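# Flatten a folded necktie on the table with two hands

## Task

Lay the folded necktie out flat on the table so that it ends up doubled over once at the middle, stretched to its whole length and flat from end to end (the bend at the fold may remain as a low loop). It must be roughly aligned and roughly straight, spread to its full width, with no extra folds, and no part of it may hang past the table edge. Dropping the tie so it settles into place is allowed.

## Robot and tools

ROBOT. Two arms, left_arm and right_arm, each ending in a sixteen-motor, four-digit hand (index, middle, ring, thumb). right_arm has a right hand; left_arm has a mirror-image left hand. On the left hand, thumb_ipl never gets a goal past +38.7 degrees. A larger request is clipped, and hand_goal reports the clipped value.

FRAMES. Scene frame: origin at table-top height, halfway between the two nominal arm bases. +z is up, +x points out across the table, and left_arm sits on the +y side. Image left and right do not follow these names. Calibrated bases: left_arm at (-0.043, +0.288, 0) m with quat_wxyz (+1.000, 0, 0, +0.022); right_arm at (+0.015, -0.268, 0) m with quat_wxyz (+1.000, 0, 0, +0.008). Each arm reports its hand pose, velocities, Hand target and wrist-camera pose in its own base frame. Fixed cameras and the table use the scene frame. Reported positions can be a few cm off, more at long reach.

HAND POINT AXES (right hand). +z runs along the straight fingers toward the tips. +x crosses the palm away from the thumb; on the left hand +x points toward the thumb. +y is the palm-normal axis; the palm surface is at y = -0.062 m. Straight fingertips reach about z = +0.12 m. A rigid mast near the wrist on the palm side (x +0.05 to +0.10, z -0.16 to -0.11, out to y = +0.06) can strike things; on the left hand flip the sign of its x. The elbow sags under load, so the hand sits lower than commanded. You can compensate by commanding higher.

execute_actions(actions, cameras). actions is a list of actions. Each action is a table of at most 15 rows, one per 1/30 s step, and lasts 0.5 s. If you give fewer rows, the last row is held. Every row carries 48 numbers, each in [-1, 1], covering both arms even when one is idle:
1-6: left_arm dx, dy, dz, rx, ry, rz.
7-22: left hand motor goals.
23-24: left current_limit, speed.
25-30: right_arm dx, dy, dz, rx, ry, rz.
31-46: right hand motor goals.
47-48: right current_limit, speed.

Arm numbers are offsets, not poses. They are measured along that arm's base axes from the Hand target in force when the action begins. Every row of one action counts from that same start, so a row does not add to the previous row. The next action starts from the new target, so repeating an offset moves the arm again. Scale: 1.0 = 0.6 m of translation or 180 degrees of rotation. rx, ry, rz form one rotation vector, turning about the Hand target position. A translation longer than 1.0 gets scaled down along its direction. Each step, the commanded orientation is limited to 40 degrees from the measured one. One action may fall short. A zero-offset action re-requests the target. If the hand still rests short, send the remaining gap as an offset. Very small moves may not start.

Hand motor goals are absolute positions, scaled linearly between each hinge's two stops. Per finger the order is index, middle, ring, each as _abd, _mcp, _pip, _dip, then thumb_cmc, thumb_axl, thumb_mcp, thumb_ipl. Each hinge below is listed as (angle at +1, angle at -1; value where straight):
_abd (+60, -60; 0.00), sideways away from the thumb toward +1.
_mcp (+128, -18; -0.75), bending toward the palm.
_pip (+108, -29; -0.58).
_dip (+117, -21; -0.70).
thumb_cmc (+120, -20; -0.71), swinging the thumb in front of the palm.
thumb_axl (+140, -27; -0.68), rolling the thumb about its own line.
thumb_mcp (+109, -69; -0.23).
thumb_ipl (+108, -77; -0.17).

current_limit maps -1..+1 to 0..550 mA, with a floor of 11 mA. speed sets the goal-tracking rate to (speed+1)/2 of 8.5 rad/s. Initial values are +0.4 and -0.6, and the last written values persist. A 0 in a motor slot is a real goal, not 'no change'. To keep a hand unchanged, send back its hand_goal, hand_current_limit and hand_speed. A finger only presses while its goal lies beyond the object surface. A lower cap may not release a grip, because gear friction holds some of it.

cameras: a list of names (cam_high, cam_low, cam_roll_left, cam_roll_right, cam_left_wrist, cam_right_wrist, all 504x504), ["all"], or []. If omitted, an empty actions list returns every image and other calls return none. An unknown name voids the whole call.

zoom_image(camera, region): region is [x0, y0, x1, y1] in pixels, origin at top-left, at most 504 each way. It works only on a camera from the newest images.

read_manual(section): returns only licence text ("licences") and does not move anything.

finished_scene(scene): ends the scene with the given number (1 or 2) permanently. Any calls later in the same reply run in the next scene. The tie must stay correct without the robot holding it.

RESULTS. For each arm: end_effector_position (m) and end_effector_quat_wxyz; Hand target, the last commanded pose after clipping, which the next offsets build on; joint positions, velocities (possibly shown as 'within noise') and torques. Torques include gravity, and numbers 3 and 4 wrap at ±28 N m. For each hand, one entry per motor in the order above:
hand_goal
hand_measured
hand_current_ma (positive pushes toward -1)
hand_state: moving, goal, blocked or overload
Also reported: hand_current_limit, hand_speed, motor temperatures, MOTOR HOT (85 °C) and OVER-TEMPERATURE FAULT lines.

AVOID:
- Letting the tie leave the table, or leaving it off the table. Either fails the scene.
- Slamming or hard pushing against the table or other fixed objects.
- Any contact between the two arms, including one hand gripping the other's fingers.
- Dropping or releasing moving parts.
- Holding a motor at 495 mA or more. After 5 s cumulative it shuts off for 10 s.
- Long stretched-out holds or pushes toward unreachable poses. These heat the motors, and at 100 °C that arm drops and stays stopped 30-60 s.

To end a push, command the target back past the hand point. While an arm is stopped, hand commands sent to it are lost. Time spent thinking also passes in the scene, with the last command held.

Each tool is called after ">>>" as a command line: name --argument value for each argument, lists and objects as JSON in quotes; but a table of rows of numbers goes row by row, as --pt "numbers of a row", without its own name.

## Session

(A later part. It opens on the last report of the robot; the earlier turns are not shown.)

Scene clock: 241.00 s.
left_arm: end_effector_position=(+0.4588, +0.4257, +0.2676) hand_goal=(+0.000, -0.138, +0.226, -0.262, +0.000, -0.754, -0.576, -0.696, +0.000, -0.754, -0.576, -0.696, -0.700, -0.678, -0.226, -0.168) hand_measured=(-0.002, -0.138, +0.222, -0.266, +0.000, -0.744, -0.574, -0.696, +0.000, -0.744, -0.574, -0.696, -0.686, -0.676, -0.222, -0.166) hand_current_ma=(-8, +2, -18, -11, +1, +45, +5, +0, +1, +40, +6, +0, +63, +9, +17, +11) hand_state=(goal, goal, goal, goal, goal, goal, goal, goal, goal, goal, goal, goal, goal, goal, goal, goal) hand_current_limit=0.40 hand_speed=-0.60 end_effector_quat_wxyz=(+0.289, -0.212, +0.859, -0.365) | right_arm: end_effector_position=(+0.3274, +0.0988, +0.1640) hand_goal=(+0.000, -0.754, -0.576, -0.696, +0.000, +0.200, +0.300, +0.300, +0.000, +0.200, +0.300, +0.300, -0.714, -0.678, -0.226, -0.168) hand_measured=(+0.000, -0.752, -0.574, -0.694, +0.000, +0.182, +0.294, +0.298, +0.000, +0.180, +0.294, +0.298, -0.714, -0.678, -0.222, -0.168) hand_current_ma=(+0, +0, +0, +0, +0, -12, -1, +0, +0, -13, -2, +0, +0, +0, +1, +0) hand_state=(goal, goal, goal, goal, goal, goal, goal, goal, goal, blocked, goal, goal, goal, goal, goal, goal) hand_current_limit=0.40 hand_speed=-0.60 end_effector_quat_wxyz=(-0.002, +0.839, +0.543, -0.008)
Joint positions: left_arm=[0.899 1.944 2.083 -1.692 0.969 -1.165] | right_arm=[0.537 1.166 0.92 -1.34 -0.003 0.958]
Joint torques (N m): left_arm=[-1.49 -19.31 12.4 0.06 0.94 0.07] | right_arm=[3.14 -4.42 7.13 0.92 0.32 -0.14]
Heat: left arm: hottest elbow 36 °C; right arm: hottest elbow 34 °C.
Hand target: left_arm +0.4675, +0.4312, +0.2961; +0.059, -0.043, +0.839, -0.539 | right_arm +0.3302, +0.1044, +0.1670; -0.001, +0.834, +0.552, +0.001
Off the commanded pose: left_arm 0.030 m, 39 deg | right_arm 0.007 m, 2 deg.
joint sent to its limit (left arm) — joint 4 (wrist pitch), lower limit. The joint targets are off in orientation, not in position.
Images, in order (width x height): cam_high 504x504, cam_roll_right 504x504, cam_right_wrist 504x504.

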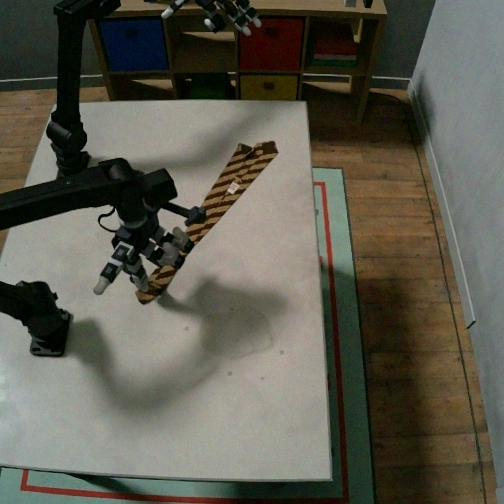

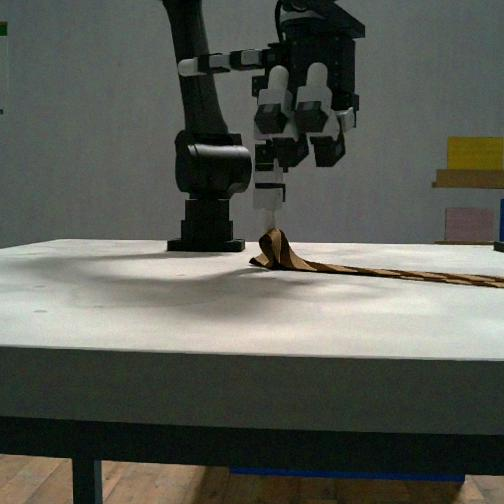

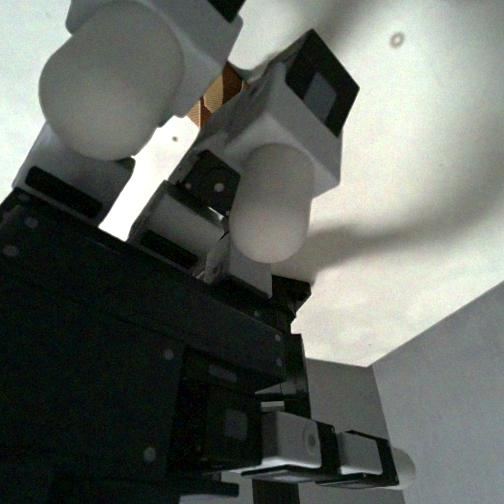

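>>> execute_actions --actions '[[[0,0,0,0,0,0,0,-0.137,0.226,-0.261,0,-0.754,-0.576,-0.696,0,-0.754,-0.576,-0.696,-0.7,-0.678,-0.226,-0.168,0.4,-0.6,0.005,0.0,-0.11,0,0,0,0,-0.754,-0.576,-0.696,0,0.2,0.3,0.3,0,0.2,0.3,0.3,-0.714,-0.678,-0.226,-0.168,0.4,-0.6]],[[0,0,0,0,0,0,0,-0.137,0.226,-0.261,0,-0.754,-0.576,-0.696,0,-0.754,-0.576,-0.696,-0.7,-0.678,-0.226,-0.168,0.4,-0.6,-0.015,-0.05,0,0,0,0,0,-0.754,-0.576,-0.696,0,0.2,0.3,0.3,0,0.2,0.3,0.3,-0.714,-0.678,-0.226,-0.168,0.4,-0.6]]]' --cameras '["cam_high","cam_low","cam_roll_right"]'

>>> zoom_image --camera "cam_high" --region '[120, 220, 220, 320]'

>>> zoom_image --camera "cam_roll_right" --region '[200, 180, 360, 320]'

Scene clock: 242.67 s.
left_arm: end_effector_position=(+0.4588, +0.4257, +0.2676) hand_goal=(+0.000, -0.138, +0.226, -0.262, +0.000, -0.754, -0.576, -0.696, +0.000, -0.754, -0.576, -0.696, -0.700, -0.678, -0.226, -0.168) hand_measured=(-0.002, -0.138, +0.222, -0.266, +0.000, -0.744, -0.574, -0.696, +0.000, -0.744, -0.574, -0.696, -0.686, -0.676, -0.222, -0.166) hand_current_ma=(-8, +2, -18, -11, +1, +45, +5, +0, +1, +40, +6, +0, +63, +9, +17, +11) hand_state=(goal, goal, goal, goal, goal, goal, goal, goal, goal, goal, goal, goal, goal, goal, goal, goal) hand_current_limit=0.40 hand_speed=-0.60 end_effector_quat_wxyz=(+0.289, -0.212, +0.859, -0.365) | right_arm: end_effector_position=(+0.3356, +0.0846, +0.1297) hand_goal=(+0.000, -0.754, -0.576, -0.696, +0.000, +0.200, +0.300, +0.300, +0.000, +0.200, +0.300, +0.300, -0.714, -0.678, -0.226, -0.168) hand_measured=(+0.050, -0.774, -0.588, -0.706, +0.000, +0.186, +0.296, +0.298, +0.000, +0.186, +0.294, +0.298, -0.714, -0.678, -0.222, -0.168) hand_current_ma=(+47, -12, -5, -3, +0, -7, -1, +0, +0, -8, -1, +0, +0, +0, +1, +0) hand_state=(blocked, goal, goal, goal, goal, goal, goal, goal, goal, goal, goal, goal, goal, goal, goal, goal) hand_current_limit=0.40 hand_speed=-0.60 end_effector_quat_wxyz=(-0.001, +0.835, +0.549, +0.037)
Joint positions: left_arm=[0.899 1.944 2.083 -1.692 0.969 -1.165] | right_arm=[0.477 1.132 0.791 -1.156 -0.01 0.884]
Joint torques (N m): left_arm=[-1.38 -19.14 12.36 0.1 0.94 0.06] | right_arm=[1.03 -1.85 3.96 0.98 0.51 -0.18]
Heat: left arm: hottest elbow 36 °C; right arm: hottest elbow 33 °C.
Hand target: left_arm +0.4675, +0.4312, +0.2961; +0.059, -0.043, +0.839, -0.539 | right_arm +0.3243, +0.0745, +0.1011; -0.002, +0.834, +0.552, +0.002
Off the commanded pose: left_arm 0.030 m, 39 deg | right_arm 0.032 m, 4 deg.
joint sent to its limit (left arm) — joint 4 (wrist pitch), lower limit. The joint targets are off in orientation, not in position.
Images, in order (width x height): cam_high 504x504, cam_low 504x504, cam_roll_right 504x504.

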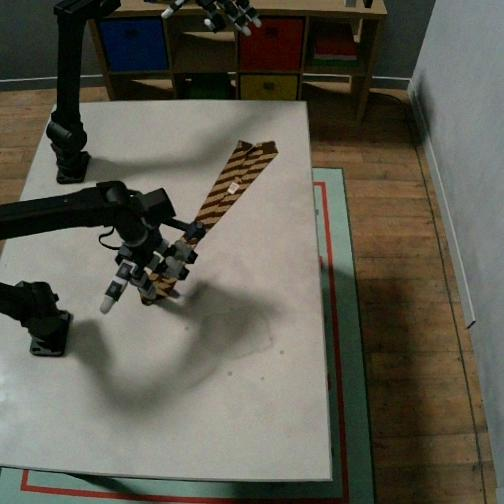

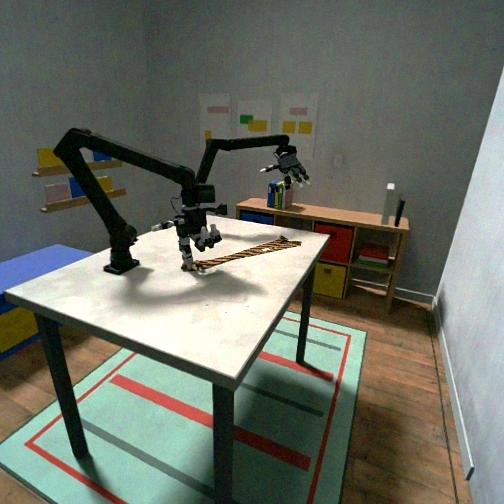

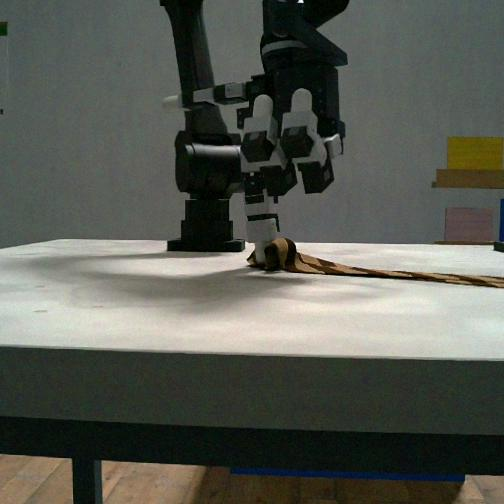

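Scaled by 5.040 from the camera's 504x504 image, which has a finer 720x720 frame.

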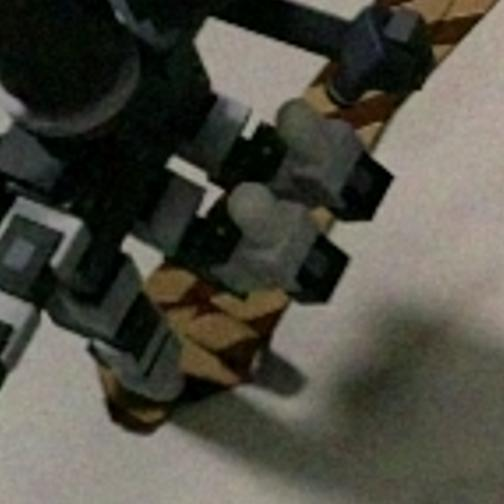

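Scaled by 3.150 from the camera's 504x504 image, which has a finer 720x720 frame.

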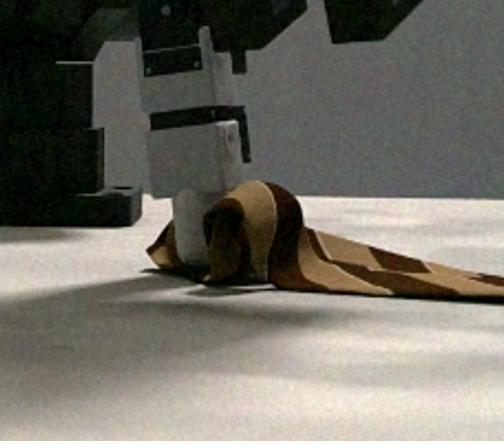

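>>> execute_actions --actions '[[[0,0,0,0,0,0,0,-0.137,0.226,-0.261,0,-0.754,-0.576,-0.696,0,-0.754,-0.576,-0.696,-0.7,-0.678,-0.226,-0.168,0.4,-0.6,-0.02,-0.05,0,0,0,0,0,-0.754,-0.576,-0.696,0,0.2,0.3,0.3,0,0.2,0.3,0.3,-0.714,-0.678,-0.226,-0.168,0.4,-0.6]],[[0,0,0,0,0,0,0,-0.137,0.226,-0.261,0,-0.754,-0.576,-0.696,0,-0.754,-0.576,-0.696,-0.7,-0.678,-0.226,-0.168,0.4,-0.6,-0.02,-0.05,0,0,0,0,0,-0.754,-0.576,-0.696,0,0.2,0.3,0.3,0,0.2,0.3,0.3,-0.714,-0.678,-0.226,-0.168,0.4,-0.6]]]' --cameras '["cam_high","cam_low","cam_roll_right"]'

>>> zoom_image --camera "cam_high" --region '[120, 120, 300, 320]'

>>> zoom_image --camera "cam_roll_right" --region '[200, 180, 360, 320]'

Scene clock: 244.53 s.
left_arm: end_effector_position=(+0.4588, +0.4257, +0.2676) hand_goal=(+0.000, -0.138, +0.226, -0.262, +0.000, -0.754, -0.576, -0.696, +0.000, -0.754, -0.576, -0.696, -0.700, -0.678, -0.226, -0.168) hand_measured=(-0.002, -0.138, +0.222, -0.266, +0.000, -0.744, -0.574, -0.696, +0.000, -0.744, -0.574, -0.696, -0.686, -0.676, -0.222, -0.166) hand_current_ma=(-8, +2, -18, -11, +1, +45, +5, +0, +1, +40, +6, +0, +63, +9, +17, +11) hand_state=(goal, goal, goal, goal, goal, goal, goal, goal, goal, goal, goal, goal, goal, goal, goal, goal) hand_current_limit=0.40 hand_speed=-0.60 end_effector_quat_wxyz=(+0.289, -0.212, +0.859, -0.365) | right_arm: end_effector_position=(+0.3193, +0.0261, +0.1310) hand_goal=(+0.000, -0.754, -0.576, -0.696, +0.000, +0.200, +0.300, +0.300, +0.000, +0.200, +0.300, +0.300, -0.714, -0.678, -0.226, -0.168) hand_measured=(+0.090, -0.772, -0.590, -0.706, +0.000, +0.186, +0.296, +0.298, +0.000, +0.186, +0.296, +0.298, -0.714, -0.678, -0.222, -0.168) hand_current_ma=(+129, -10, -6, -3, +0, -7, -1, +0, +0, -8, -1, +0, +0, +0, +1, +0) hand_state=(blocked, goal, goal, goal, goal, goal, goal, goal, goal, goal, goal, goal, goal, goal, goal, goal) hand_current_limit=0.40 hand_speed=-0.60 end_effector_quat_wxyz=(+0.004, +0.833, +0.550, +0.049)
Joint positions: left_arm=[0.899 1.944 2.083 -1.692 0.969 -1.165] | right_arm=[0.3 0.998 0.701 -1.177 -0.02 0.704]
Joint torques (N m): left_arm=[-1.38 -19.02 12.38 0.06 0.93 0.05] | right_arm=[0.62 -0.03 3.92 -0.05 0.86 -0.16]
Heat: left arm: hottest elbow 36 °C; right arm: hottest elbow 33 °C.
Hand target: left_arm +0.4675, +0.4312, +0.2961; +0.059, -0.043, +0.839, -0.539 | right_arm +0.3004, +0.0145, +0.1012; -0.001, +0.834, +0.552, +0.002
Off the commanded pose: left_arm 0.030 m, 39 deg | right_arm 0.037 m, 6 deg.
joint sent to its limit (left arm) — joint 4 (wrist pitch), lower limit. The joint targets are off in orientation, not in position.
Images, in order (width x height): cam_high 504x504, cam_low 504x504, cam_roll_right 504x504.

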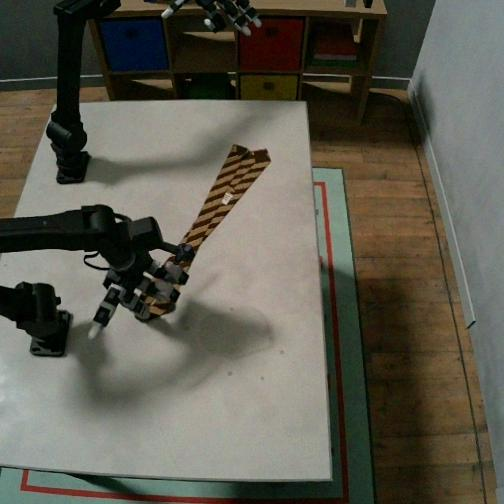

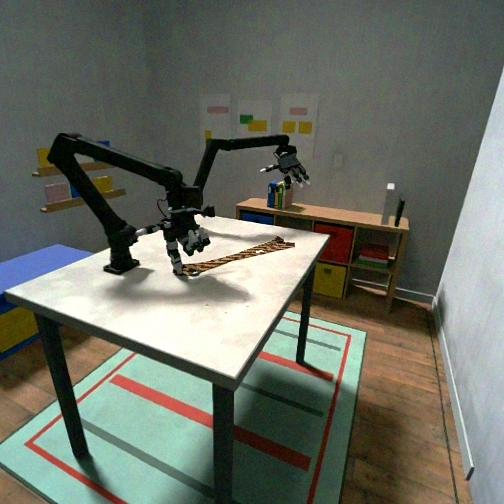

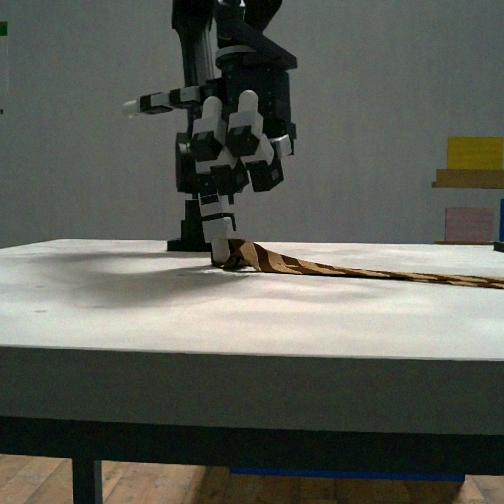

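Scaled by 2.520 from the camera's 504x504 image, which has a finer 720x720 frame.

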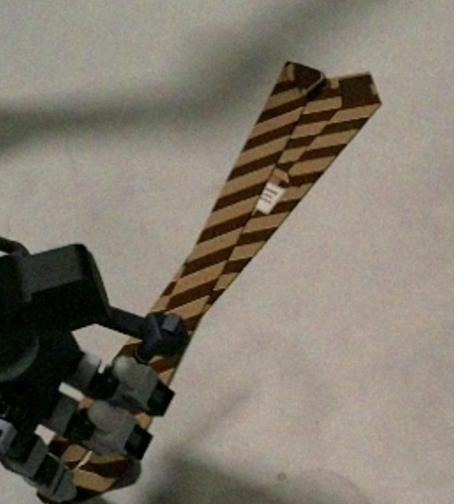

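Scaled by 3.150 from the camera's 504x504 image, which has a finer 720x720 frame.

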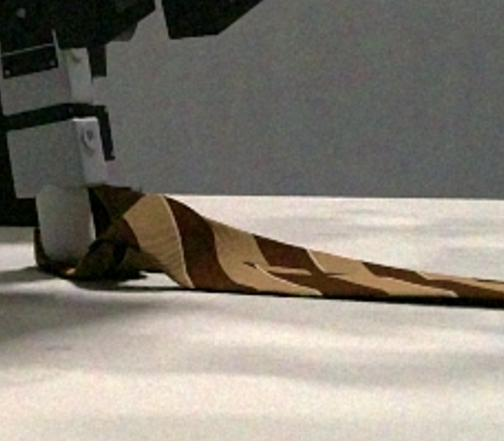

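>>> execute_actions --actions '[[[0,0,0,0,0,0,0,-0.137,0.226,-0.261,0,-0.754,-0.576,-0.696,0,-0.754,-0.576,-0.696,-0.7,-0.678,-0.226,-0.168,0.4,-0.6,0.032,0.03,0.04,0,0,0,0,-0.754,-0.576,-0.696,0,0.2,0.3,0.3,0,0.2,0.3,0.3,-0.714,-0.678,-0.226,-0.168,0.4,-0.6]],[[0,0,0,0,0,0,0,-0.137,0.226,-0.261,0,-0.754,-0.576,-0.696,0,-0.754,-0.576,-0.696,-0.7,-0.678,-0.226,-0.168,0.4,-0.6,0.0,0.0,0.08,0,0,0,0,-0.754,-0.576,-0.696,0,0.2,0.3,0.3,0,0.2,0.3,0.3,-0.714,-0.678,-0.226,-0.168,0.4,-0.6]],[[0,0,0,0,0,0,0,-0.137,0.226,-0.261,0,-0.754,-0.576,-0.696,0,-0.754,-0.576,-0.696,-0.7,-0.678,-0.226,-0.168,0.4,-0.6,-0.03,0.0,0.1,0,0,0,0,-0.754,-0.576,-0.696,0,0.2,0.3,0.3,0,0.2,0.3,0.3,-0.714,-0.678,-0.226,-0.168,0.4,-0.6]]]' --cameras '["cam_high","cam_low","cam_roll_right"]'

>>> zoom_image --camera "cam_high" --region '[110, 130, 290, 330]'

>>> zoom_image --camera "cam_roll_right" --region '[160, 180, 360, 320]'

>>> zoom_image --camera "cam_low" --region '[150, 210, 310, 300]'

Scene clock: 246.87 s.
left_arm: end_effector_position=(+0.4588, +0.4257, +0.2676) hand_goal=(+0.000, -0.138, +0.226, -0.262, +0.000, -0.754, -0.576, -0.696, +0.000, -0.754, -0.576, -0.696, -0.700, -0.678, -0.226, -0.168) hand_measured=(-0.002, -0.138, +0.222, -0.266, +0.000, -0.744, -0.574, -0.696, +0.000, -0.744, -0.574, -0.696, -0.686, -0.676, -0.222, -0.166) hand_current_ma=(-8, +2, -18, -11, +1, +45, +5, +0, +1, +40, +6, +0, +63, +9, +17, +11) hand_state=(goal, goal, goal, goal, goal, goal, goal, goal, goal, goal, goal, goal, goal, goal, goal, goal) hand_current_limit=0.40 hand_speed=-0.60 end_effector_quat_wxyz=(+0.289, -0.212, +0.859, -0.365) | right_arm: end_effector_position=(+0.2948, +0.0278, +0.2206) hand_goal=(+0.000, -0.754, -0.576, -0.696, +0.000, +0.200, +0.300, +0.300, +0.000, +0.200, +0.300, +0.300, -0.714, -0.678, -0.226, -0.168) hand_measured=(+0.002, -0.752, -0.574, -0.696, +0.000, +0.186, +0.296, +0.298, +0.000, +0.186, +0.296, +0.298, -0.714, -0.678, -0.220, -0.168) hand_current_ma=(+0, +0, +0, +0, +0, -7, -1, +0, +0, -7, -1, +0, +0, +0, +2, +0) hand_state=(goal, goal, goal, goal, goal, goal, goal, goal, goal, goal, goal, goal, goal, goal, goal, goal) hand_current_limit=0.40 hand_speed=-0.60 end_effector_quat_wxyz=(-0.004, +0.834, +0.552, -0.006)
Joint positions: left_arm=[0.899 1.944 2.083 -1.692 0.969 -1.165] | right_arm=[0.347 0.963 0.934 -1.555 -0.004 0.747]
Joint torques (N m): left_arm=[-1.44 -19.08 12.4 0.06 0.93 0.06] | right_arm=[2.37 -1.61 9.87 0.42 0.34 0.03]
Heat: left arm: hottest elbow 36 °C; right arm: hottest elbow 33 °C.
Hand target: left_arm +0.4675, +0.4312, +0.2961; +0.059, -0.043, +0.839, -0.539 | right_arm +0.3015, +0.0324, +0.2331; -0.001, +0.834, +0.552, +0.002
Off the commanded pose: left_arm 0.030 m, 39 deg | right_arm 0.015 m, 1 deg.
joint sent to its limit (left arm) — joint 4 (wrist pitch), lower limit. The joint targets are off in orientation, not in position.
Images, in order (width x height): cam_high 504x504, cam_low 504x504, cam_roll_right 504x504.

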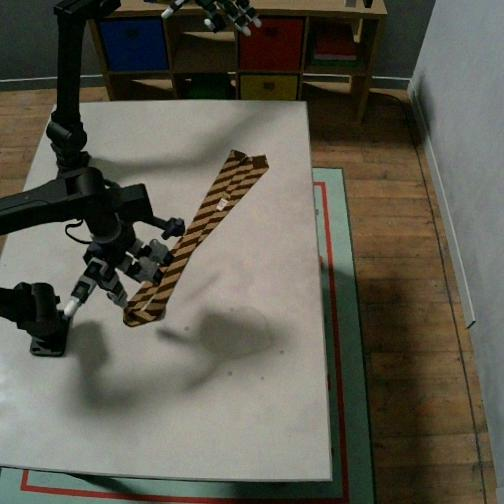

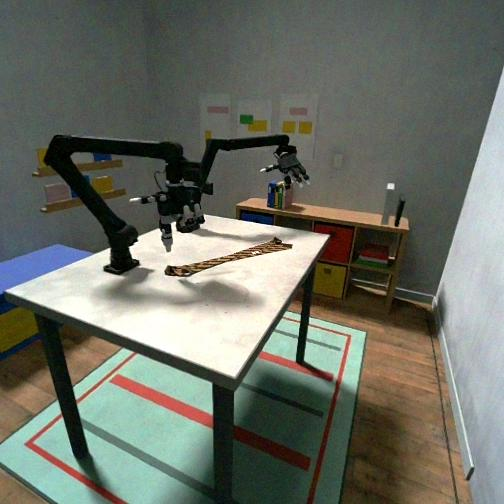

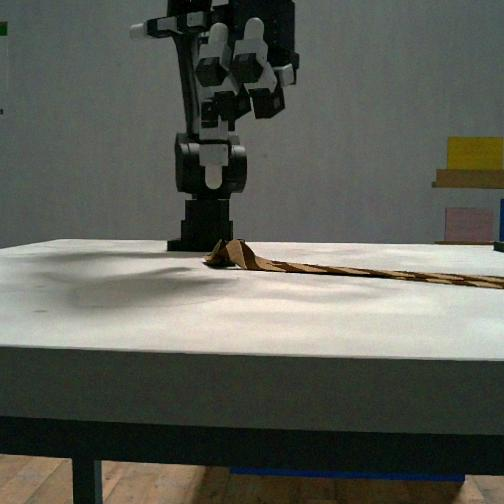

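Scaled by 2.520 from the camera's 504x504 image, which has a finer 720x720 frame.

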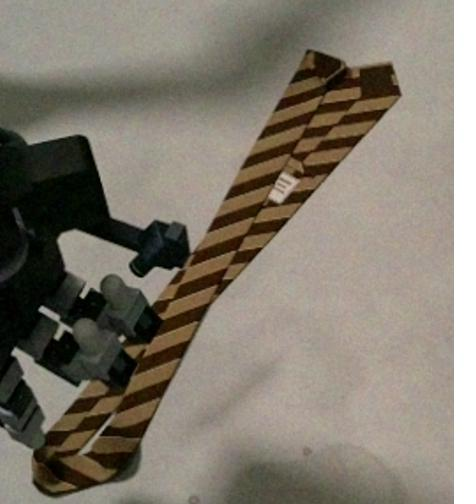

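Scaled by 2.520 from the camera's 504x504 image, which has a finer 720x720 frame.

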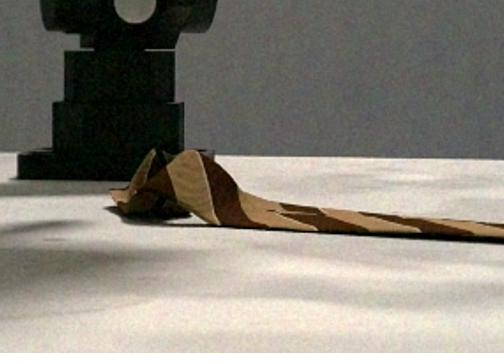

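Scaled by 3.150 from the camera's 504x504 image, which has a finer 720x720 frame.

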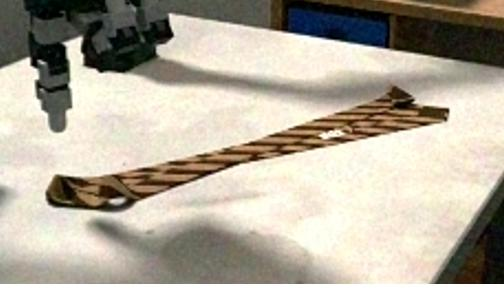

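>>> execute_actions --actions '[[[0,0,0,0,0,0,0,-0.137,0.226,-0.261,0,-0.754,-0.576,-0.696,0,-0.754,-0.576,-0.696,-0.7,-0.678,-0.226,-0.168,0.4,-0.6,-0.1,-0.02,0.0,0,0,0,0,-0.754,-0.576,-0.696,0,-0.754,-0.576,-0.696,0,-0.754,-0.576,-0.696,-0.714,-0.678,-0.226,-0.168,0.4,-0.6]]]' --cameras '["cam_high","cam_right_wrist"]'

>>> zoom_image --camera "cam_high" --region '[110, 240, 200, 330]'

>>> zoom_image --camera "cam_right_wrist" --region '[100, 0, 400, 300]'

Scene clock: 248.47 s.
left_arm: end_effector_position=(+0.4588, +0.4257, +0.2676) hand_goal=(+0.000, -0.138, +0.226, -0.262, +0.000, -0.754, -0.576, -0.696, +0.000, -0.754, -0.576, -0.696, -0.700, -0.678, -0.226, -0.168) hand_measured=(-0.002, -0.138, +0.222, -0.266, +0.000, -0.744, -0.574, -0.696, +0.000, -0.744, -0.574, -0.696, -0.686, -0.676, -0.222, -0.166) hand_current_ma=(-8, +2, -18, -11, +1, +45, +5, +0, +1, +40, +6, +0, +63, +9, +17, +11) hand_state=(goal, goal, goal, goal, goal, goal, goal, goal, goal, goal, goal, goal, goal, goal, goal, goal) hand_current_limit=0.40 hand_speed=-0.60 end_effector_quat_wxyz=(+0.289, -0.212, +0.859, -0.365) | right_arm: end_effector_position=(+0.2445, +0.0205, +0.2367) hand_goal=(+0.000, -0.754, -0.576, -0.696, +0.000, -0.754, -0.576, -0.696, +0.000, -0.754, -0.576, -0.696, -0.714, -0.678, -0.226, -0.168) hand_measured=(+0.002, -0.752, -0.574, -0.696, +0.000, -0.750, -0.574, -0.694, +0.000, -0.750, -0.574, -0.694, -0.712, -0.678, -0.220, -0.168) hand_current_ma=(+0, +0, +0, +0, +0, +1, +0, +0, +0, +1, +0, +0, +0, +0, +2, +0) hand_state=(goal, goal, goal, goal, goal, goal, goal, goal, goal, goal, goal, goal, goal, goal, goal, goal) hand_current_limit=0.40 hand_speed=-0.60 end_effector_quat_wxyz=(+0.000, +0.833, +0.553, +0.010)
Joint positions: left_arm=[0.899 1.944 2.083 -1.692 0.969 -1.165] | right_arm=[0.401 0.794 0.887 -1.643 -0.004 0.8]
Joint torques (N m): left_arm=[-1.44 -19.14 12.41 0.05 0.93 0.06] | right_arm=[2.43 -0.67 6.84 0.4 0.25 -0.02]
Heat: left arm: hottest elbow 36 °C; right arm: hottest elbow 33 °C.
Hand target: left_arm +0.4675, +0.4312, +0.2961; +0.059, -0.043, +0.839, -0.539 | right_arm +0.2415, +0.0205, +0.2331; -0.001, +0.834, +0.552, +0.002
Off the commanded pose: left_arm 0.030 m, 39 deg | right_arm 0.005 m, 1 deg.
joint sent to its limit (left arm) — joint 4 (wrist pitch), lower limit. The joint targets are off in orientation, not in position.
Images, in order (width x height): cam_high 504x504, cam_right_wrist 504x504.

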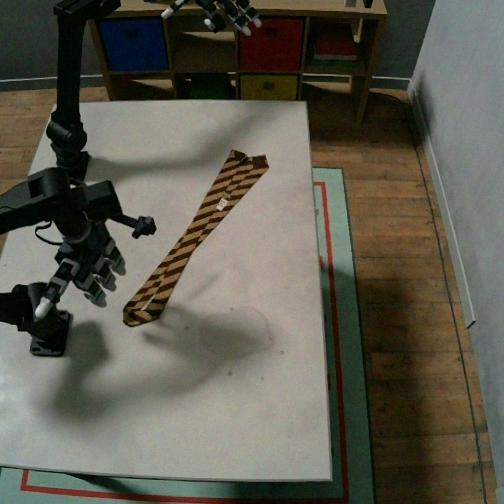

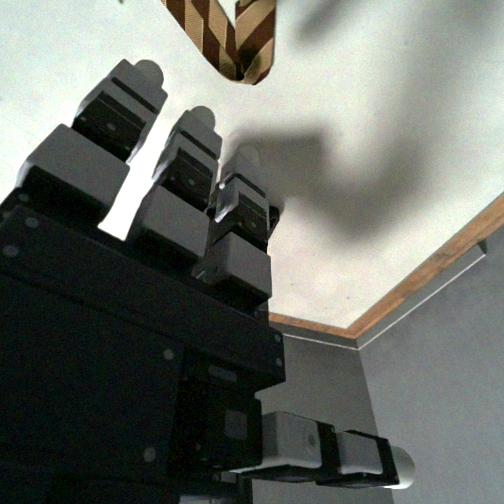

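Scaled by 5.600 from the camera's 504x504 image, which has a finer 720x720 frame.

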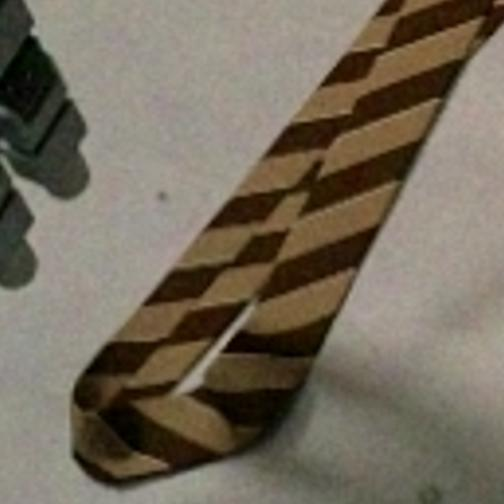

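Scaled by 1.680 from the camera's 504x504 image, which has a finer 720x720 frame.

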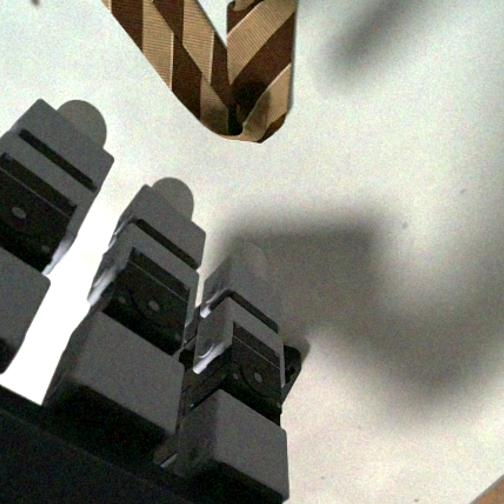

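>>> execute_actions --actions '[[[0,0,0,0,0,0,0,-0.137,0.226,-0.261,0,-0.754,-0.576,-0.696,0,-0.754,-0.576,-0.696,-0.7,-0.678,-0.226,-0.168,0.4,-0.6,0.1,0.042,0.0,0,0,0,0,-0.754,-0.576,-0.696,0,-0.754,-0.576,-0.696,0,-0.754,-0.576,-0.696,-0.714,-0.678,-0.226,-0.168,0.4,-0.6]],[[0,0,0,0,0,0,0,-0.137,0.226,-0.261,0,-0.754,-0.576,-0.696,0,-0.754,-0.576,-0.696,-0.7,-0.678,-0.226,-0.168,0.4,-0.6,0.103,0.042,-0.08,0,0,0,0,-0.754,-0.576,-0.696,0,-0.754,-0.576,-0.696,0,-0.754,-0.576,-0.696,-0.714,-0.678,-0.226,-0.168,0.4,-0.6]]]' --cameras '["cam_high","cam_right_wrist"]'

>>> zoom_image --camera "cam_high" --region '[110, 240, 200, 330]'

>>> zoom_image --camera "cam_right_wrist" --region '[60, 0, 310, 250]'

Scene clock: 251.20 s.
left_arm: end_effector_position=(+0.4588, +0.4257, +0.2676) hand_goal=(+0.000, -0.138, +0.226, -0.262, +0.000, -0.754, -0.576, -0.696, +0.000, -0.754, -0.576, -0.696, -0.700, -0.678, -0.226, -0.168) hand_measured=(-0.002, -0.138, +0.222, -0.266, +0.000, -0.744, -0.574, -0.696, +0.000, -0.744, -0.574, -0.696, -0.686, -0.676, -0.222, -0.166) hand_current_ma=(-8, +2, -18, -11, +1, +45, +5, +0, +1, +40, +6, +0, +63, +9, +17, +11) hand_state=(goal, goal, goal, goal, goal, goal, goal, goal, goal, goal, goal, goal, goal, goal, goal, goal) hand_current_limit=0.40 hand_speed=-0.60 end_effector_quat_wxyz=(+0.289, -0.212, +0.859, -0.365) | right_arm: end_effector_position=(+0.3472, +0.0652, +0.1660) hand_goal=(+0.000, -0.754, -0.576, -0.696, +0.000, -0.754, -0.576, -0.696, +0.000, -0.754, -0.576, -0.696, -0.714, -0.678, -0.226, -0.168) hand_measured=(+0.000, -0.752, -0.574, -0.696, +0.000, -0.754, -0.574, -0.694, +0.000, -0.752, -0.574, -0.694, -0.714, -0.678, -0.220, -0.168) hand_current_ma=(+0, +0, +0, +0, +0, +0, +0, +0, +0, +0, +0, +0, +0, +0, +2, +0) hand_state=(goal, goal, goal, goal, goal, goal, goal, goal, goal, goal, goal, goal, goal, goal, goal, goal) hand_current_limit=0.40 hand_speed=-0.60 end_effector_quat_wxyz=(-0.007, +0.834, +0.552, -0.025)
Joint positions: left_arm=[0.899 1.944 2.083 -1.692 0.969 -1.165] | right_arm=[0.405 1.19 0.948 -1.38 -0.004 0.806]
Joint torques (N m): left_arm=[-1.49 -19.19 12.4 0.05 0.94 0.07] | right_arm=[0.85 -4.89 9.98 0.66 0.27 -0.11]
Heat: left arm: hottest elbow 36 °C; right arm: hottest elbow 33 °C.
Hand target: left_arm +0.4675, +0.4312, +0.2961; +0.059, -0.043, +0.839, -0.539 | right_arm +0.3634, +0.0709, +0.1852; -0.001, +0.834, +0.552, +0.002
Off the commanded pose: left_arm 0.030 m, 39 deg | right_arm 0.026 m, 3 deg.
joint sent to its limit (left arm) — joint 4 (wrist pitch), lower limit. The joint targets are off in orientation, not in position.
Images, in order (width x height): cam_high 504x504, cam_right_wrist 504x504.

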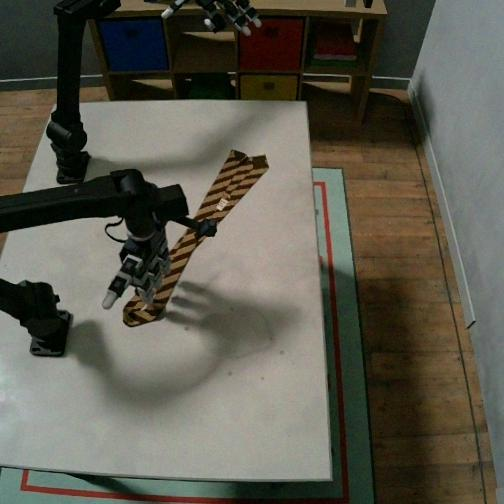

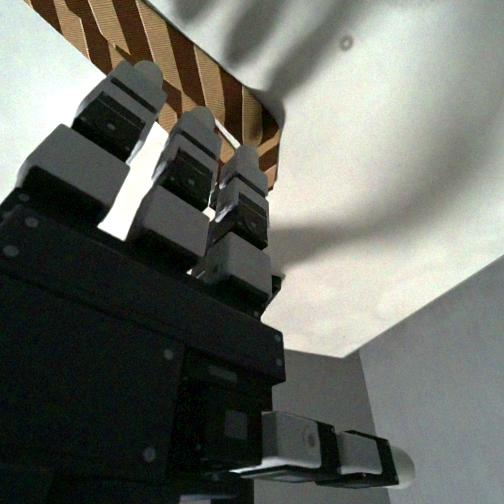

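Scaled by 5.600 from the camera's 504x504 image, which has a finer 720x720 frame.

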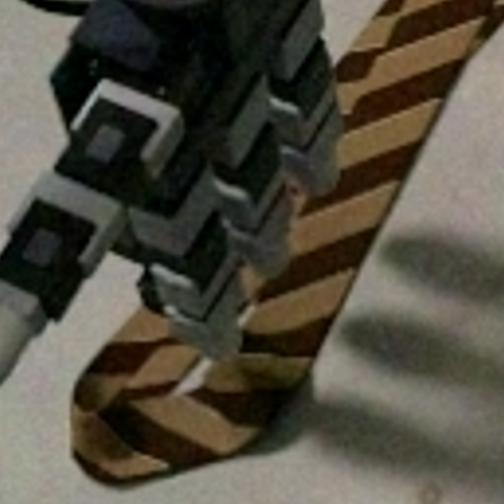

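Scaled by 2.016 from the camera's 504x504 image, which has a finer 720x720 frame.

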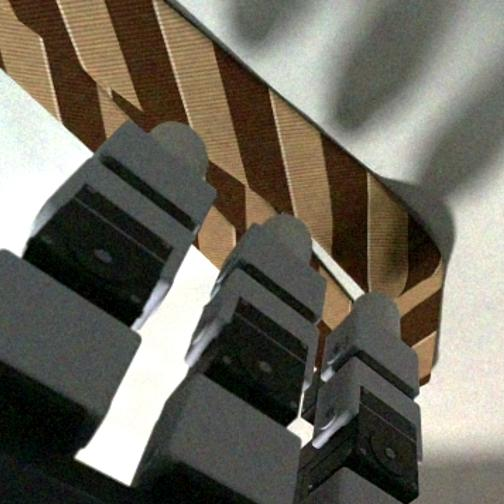

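>>> execute_actions --actions '[[[0,0,0,0,0,0,0,-0.137,0.226,-0.261,0,-0.754,-0.576,-0.696,0,-0.754,-0.576,-0.696,-0.7,-0.678,-0.226,-0.168,0.4,-0.6,0.01,0.015,-0.04,0,0,0,0,-0.754,-0.576,-0.696,0,-0.754,-0.576,-0.696,0,-0.754,-0.576,-0.696,-0.714,-0.678,-0.226,-0.168,0.4,-0.6]]]' --cameras '["cam_high","cam_right_wrist"]'

>>> zoom_image --camera "cam_high" --region '[110, 240, 200, 330]'

>>> zoom_image --camera "cam_right_wrist" --region '[60, 0, 310, 250]'

Scene clock: 253.93 s.
left_arm: end_effector_position=(+0.4588, +0.4257, +0.2676) hand_goal=(+0.000, -0.138, +0.226, -0.262, +0.000, -0.754, -0.576, -0.696, +0.000, -0.754, -0.576, -0.696, -0.700, -0.678, -0.226, -0.168) hand_measured=(-0.002, -0.138, +0.222, -0.266, +0.000, -0.744, -0.574, -0.696, +0.000, -0.744, -0.574, -0.696, -0.686, -0.676, -0.222, -0.166) hand_current_ma=(-8, +2, -18, -11, +1, +45, +5, +0, +1, +40, +6, +0, +63, +9, +17, +11) hand_state=(goal, goal, goal, goal, goal, goal, goal, goal, goal, goal, goal, goal, goal, goal, goal, goal) hand_current_limit=0.40 hand_speed=-0.60 end_effector_quat_wxyz=(+0.289, -0.212, +0.859, -0.365) | right_arm: end_effector_position=(+0.3633, +0.0743, +0.1580) hand_goal=(+0.000, -0.754, -0.576, -0.696, +0.000, -0.754, -0.576, -0.696, +0.000, -0.754, -0.576, -0.696, -0.714, -0.678, -0.226, -0.168) hand_measured=(+0.000, -0.754, -0.574, -0.696, +0.000, -0.754, -0.574, -0.694, +0.000, -0.754, -0.574, -0.694, -0.714, -0.678, -0.220, -0.168) hand_current_ma=(+0, +0, +0, +0, +0, +0, +0, +0, +0, +0, +0, +0, +0, +0, +2, +0) hand_state=(goal, goal, goal, goal, goal, goal, goal, goal, goal, goal, goal, goal, goal, goal, goal, goal) hand_current_limit=0.40 hand_speed=-0.60 end_effector_quat_wxyz=(-0.003, +0.834, +0.552, -0.006)
Joint positions: left_arm=[0.899 1.944 2.083 -1.692 0.969 -1.165] | right_arm=[0.411 1.221 0.948 -1.31 -0.004 0.811]
Joint torques (N m): left_arm=[-1.44 -19.14 12.41 0.08 0.93 0.06] | right_arm=[1.79 -4.66 8.06 0.9 0.2 0.03]
Heat: left arm: hottest elbow 36 °C; right arm: hottest elbow 33 °C.
Hand target: left_arm +0.4675, +0.4312, +0.2961; +0.059, -0.043, +0.839, -0.539 | right_arm +0.3694, +0.0799, +0.1612; -0.001, +0.834, +0.552, +0.002
Off the commanded pose: left_arm 0.030 m, 39 deg | right_arm 0.009 m, 1 deg.
joint sent to its limit (left arm) — joint 4 (wrist pitch), lower limit. The joint targets are off in orientation, not in position.
Images, in order (width x height): cam_high 504x504, cam_right_wrist 504x504.

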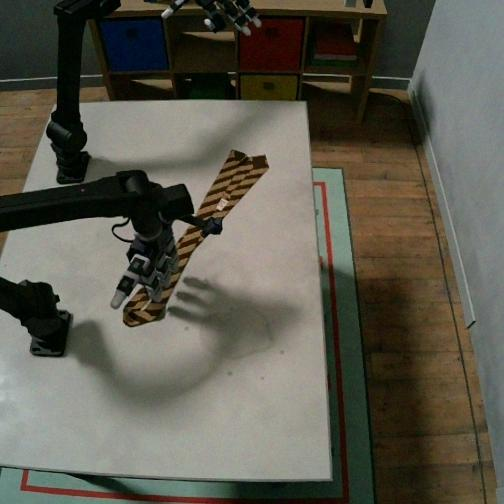

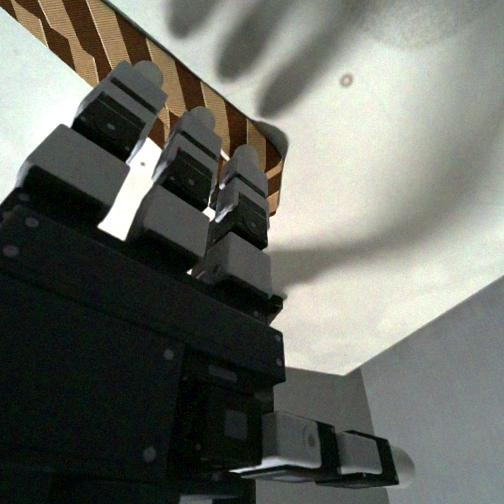

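Scaled by 5.600 from the camera's 504x504 image, which has a finer 720x720 frame.

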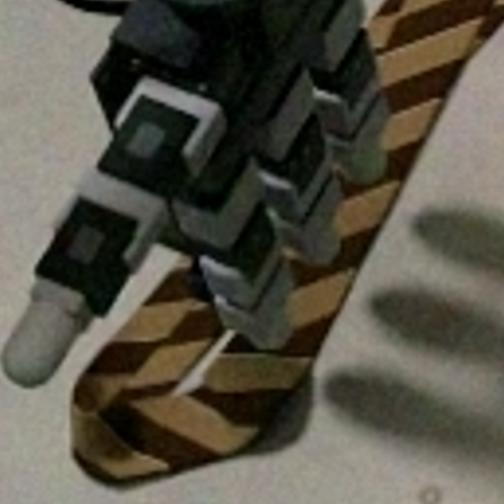

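Scaled by 2.016 from the camera's 504x504 image, which has a finer 720x720 frame.

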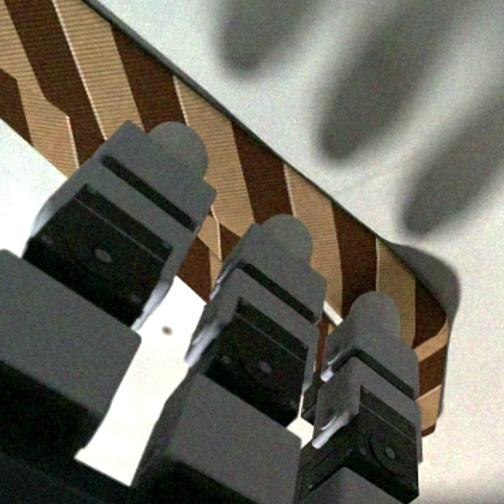

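>>> execute_actions --actions '[[[0,0,0,0,0,0,0,-0.137,0.226,-0.261,0,-0.754,-0.576,-0.696,0,-0.754,-0.576,-0.696,-0.7,-0.678,-0.226,-0.168,0.4,-0.6,0.0,0.005,-0.095,0,0,0,0,-0.754,-0.576,-0.696,0,-0.754,-0.576,-0.696,0,-0.754,-0.576,-0.696,-0.714,-0.678,-0.226,-0.168,0.4,-0.6]],[[0,0,0,0,0,0,0,-0.137,0.226,-0.261,0,-0.754,-0.576,-0.696,0,-0.754,-0.576,-0.696,-0.7,-0.678,-0.226,-0.168,0.4,-0.6,-0.045,0.01,0,0,0,-0.0347,0,-0.754,-0.576,-0.696,0,-0.754,-0.576,-0.696,0,-0.754,-0.576,-0.696,-0.714,-0.678,-0.226,-0.168,0.4,-0.6]],[[0,0,0,0,0,0,0,-0.137,0.226,-0.261,0,-0.754,-0.576,-0.696,0,-0.754,-0.576,-0.696,-0.7,-0.678,-0.226,-0.168,0.4,-0.6,-0.045,0.01,0,0,0,-0.0347,0,-0.754,-0.576,-0.696,0,-0.754,-0.576,-0.696,0,-0.754,-0.576,-0.696,-0.714,-0.678,-0.226,-0.168,0.4,-0.6]]]' --cameras '["cam_high","cam_right_wrist","cam_roll_right"]'

>>> zoom_image --camera "cam_high" --region '[110, 130, 290, 330]'

>>> zoom_image --camera "cam_right_wrist" --region '[60, 0, 310, 250]'

Scene clock: 256.23 s.
left_arm: end_effector_position=(+0.4588, +0.4257, +0.2676) hand_goal=(+0.000, -0.138, +0.226, -0.262, +0.000, -0.754, -0.576, -0.696, +0.000, -0.754, -0.576, -0.696, -0.700, -0.678, -0.226, -0.168) hand_measured=(-0.002, -0.138, +0.222, -0.266, +0.000, -0.744, -0.574, -0.696, +0.000, -0.744, -0.574, -0.696, -0.686, -0.676, -0.222, -0.166) hand_current_ma=(-8, +2, -18, -11, +1, +45, +5, +0, +1, +40, +6, +0, +63, +9, +17, +11) hand_state=(goal, goal, goal, goal, goal, goal, goal, goal, goal, goal, goal, goal, goal, goal, goal, goal) hand_current_limit=0.40 hand_speed=-0.60 end_effector_quat_wxyz=(+0.289, -0.212, +0.859, -0.365) | right_arm: end_effector_position=(+0.3312, +0.0954, +0.1281) hand_goal=(+0.000, -0.754, -0.576, -0.696, +0.000, -0.754, -0.576, -0.696, +0.000, -0.754, -0.576, -0.696, -0.714, -0.678, -0.226, -0.168) hand_measured=(-0.008, -0.688, -0.540, -0.672, -0.004, -0.730, -0.564, -0.688, +0.000, -0.752, -0.576, -0.694, -0.712, -0.678, -0.222, -0.168) hand_current_ma=(-2, +105, +33, +15, -1, +18, +5, +2, +0, +0, +0, +0, +0, +0, +2, +0) hand_state=(goal, blocked, blocked, blocked, goal, blocked, goal, goal, goal, goal, goal, goal, goal, goal, goal, goal) hand_current_limit=0.40 hand_speed=-0.60 end_effector_quat_wxyz=(+0.009, +0.886, +0.462, +0.028)
Joint positions: left_arm=[0.899 1.944 2.083 -1.692 0.969 -1.165] | right_arm=[0.549 1.202 0.838 -1.153 0.023 1.158]
Joint torques (N m): left_arm=[-1.44 -19.14 12.4 0.09 0.94 0.05] | right_arm=[2.55 -3.25 4.22 0.88 -0.65 0.1]
Heat: left arm: hottest elbow 37 °C; right arm: hottest elbow 33 °C.
Hand target: left_arm +0.4675, +0.4312, +0.2961; +0.059, -0.043, +0.839, -0.539 | right_arm +0.3154, +0.0949, +0.1042; -0.001, +0.889, +0.458, +0.002
Off the commanded pose: left_arm 0.030 m, 39 deg | right_arm 0.029 m, 3 deg.
joint sent to its limit (left arm) — joint 4 (wrist pitch), lower limit. The joint targets are off in orientation, not in position.
Images, in order (width x height): cam_high 504x504, cam_roll_right 504x504, cam_right_wrist 504x504.

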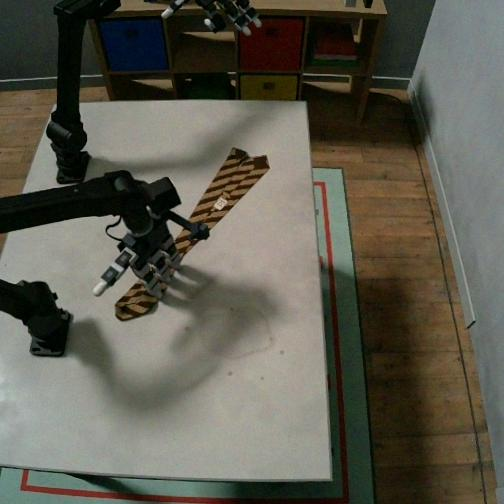

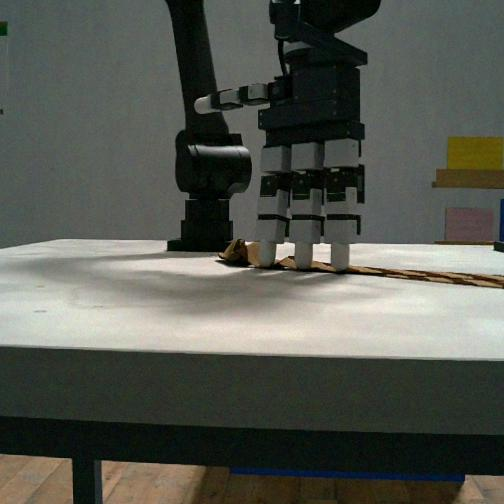

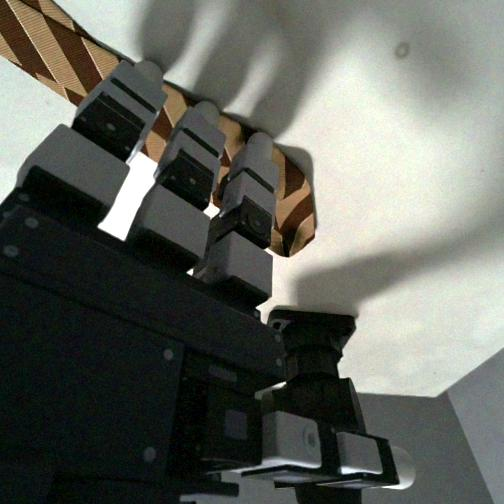

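Scaled by 2.520 from the camera's 504x504 image, which has a finer 720x720 frame.

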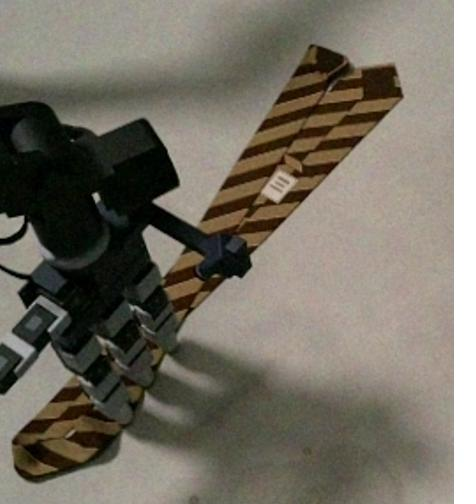

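Scaled by 2.016 from the camera's 504x504 image, which has a finer 720x720 frame.

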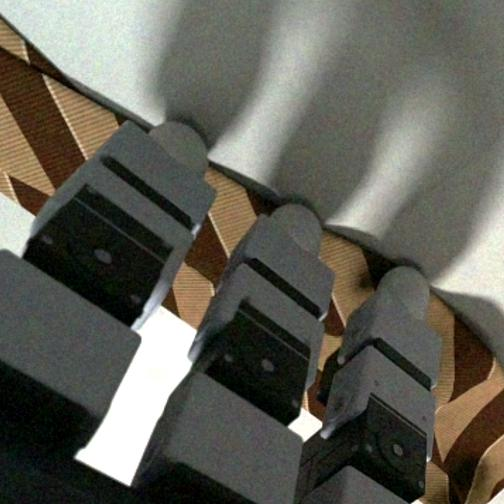

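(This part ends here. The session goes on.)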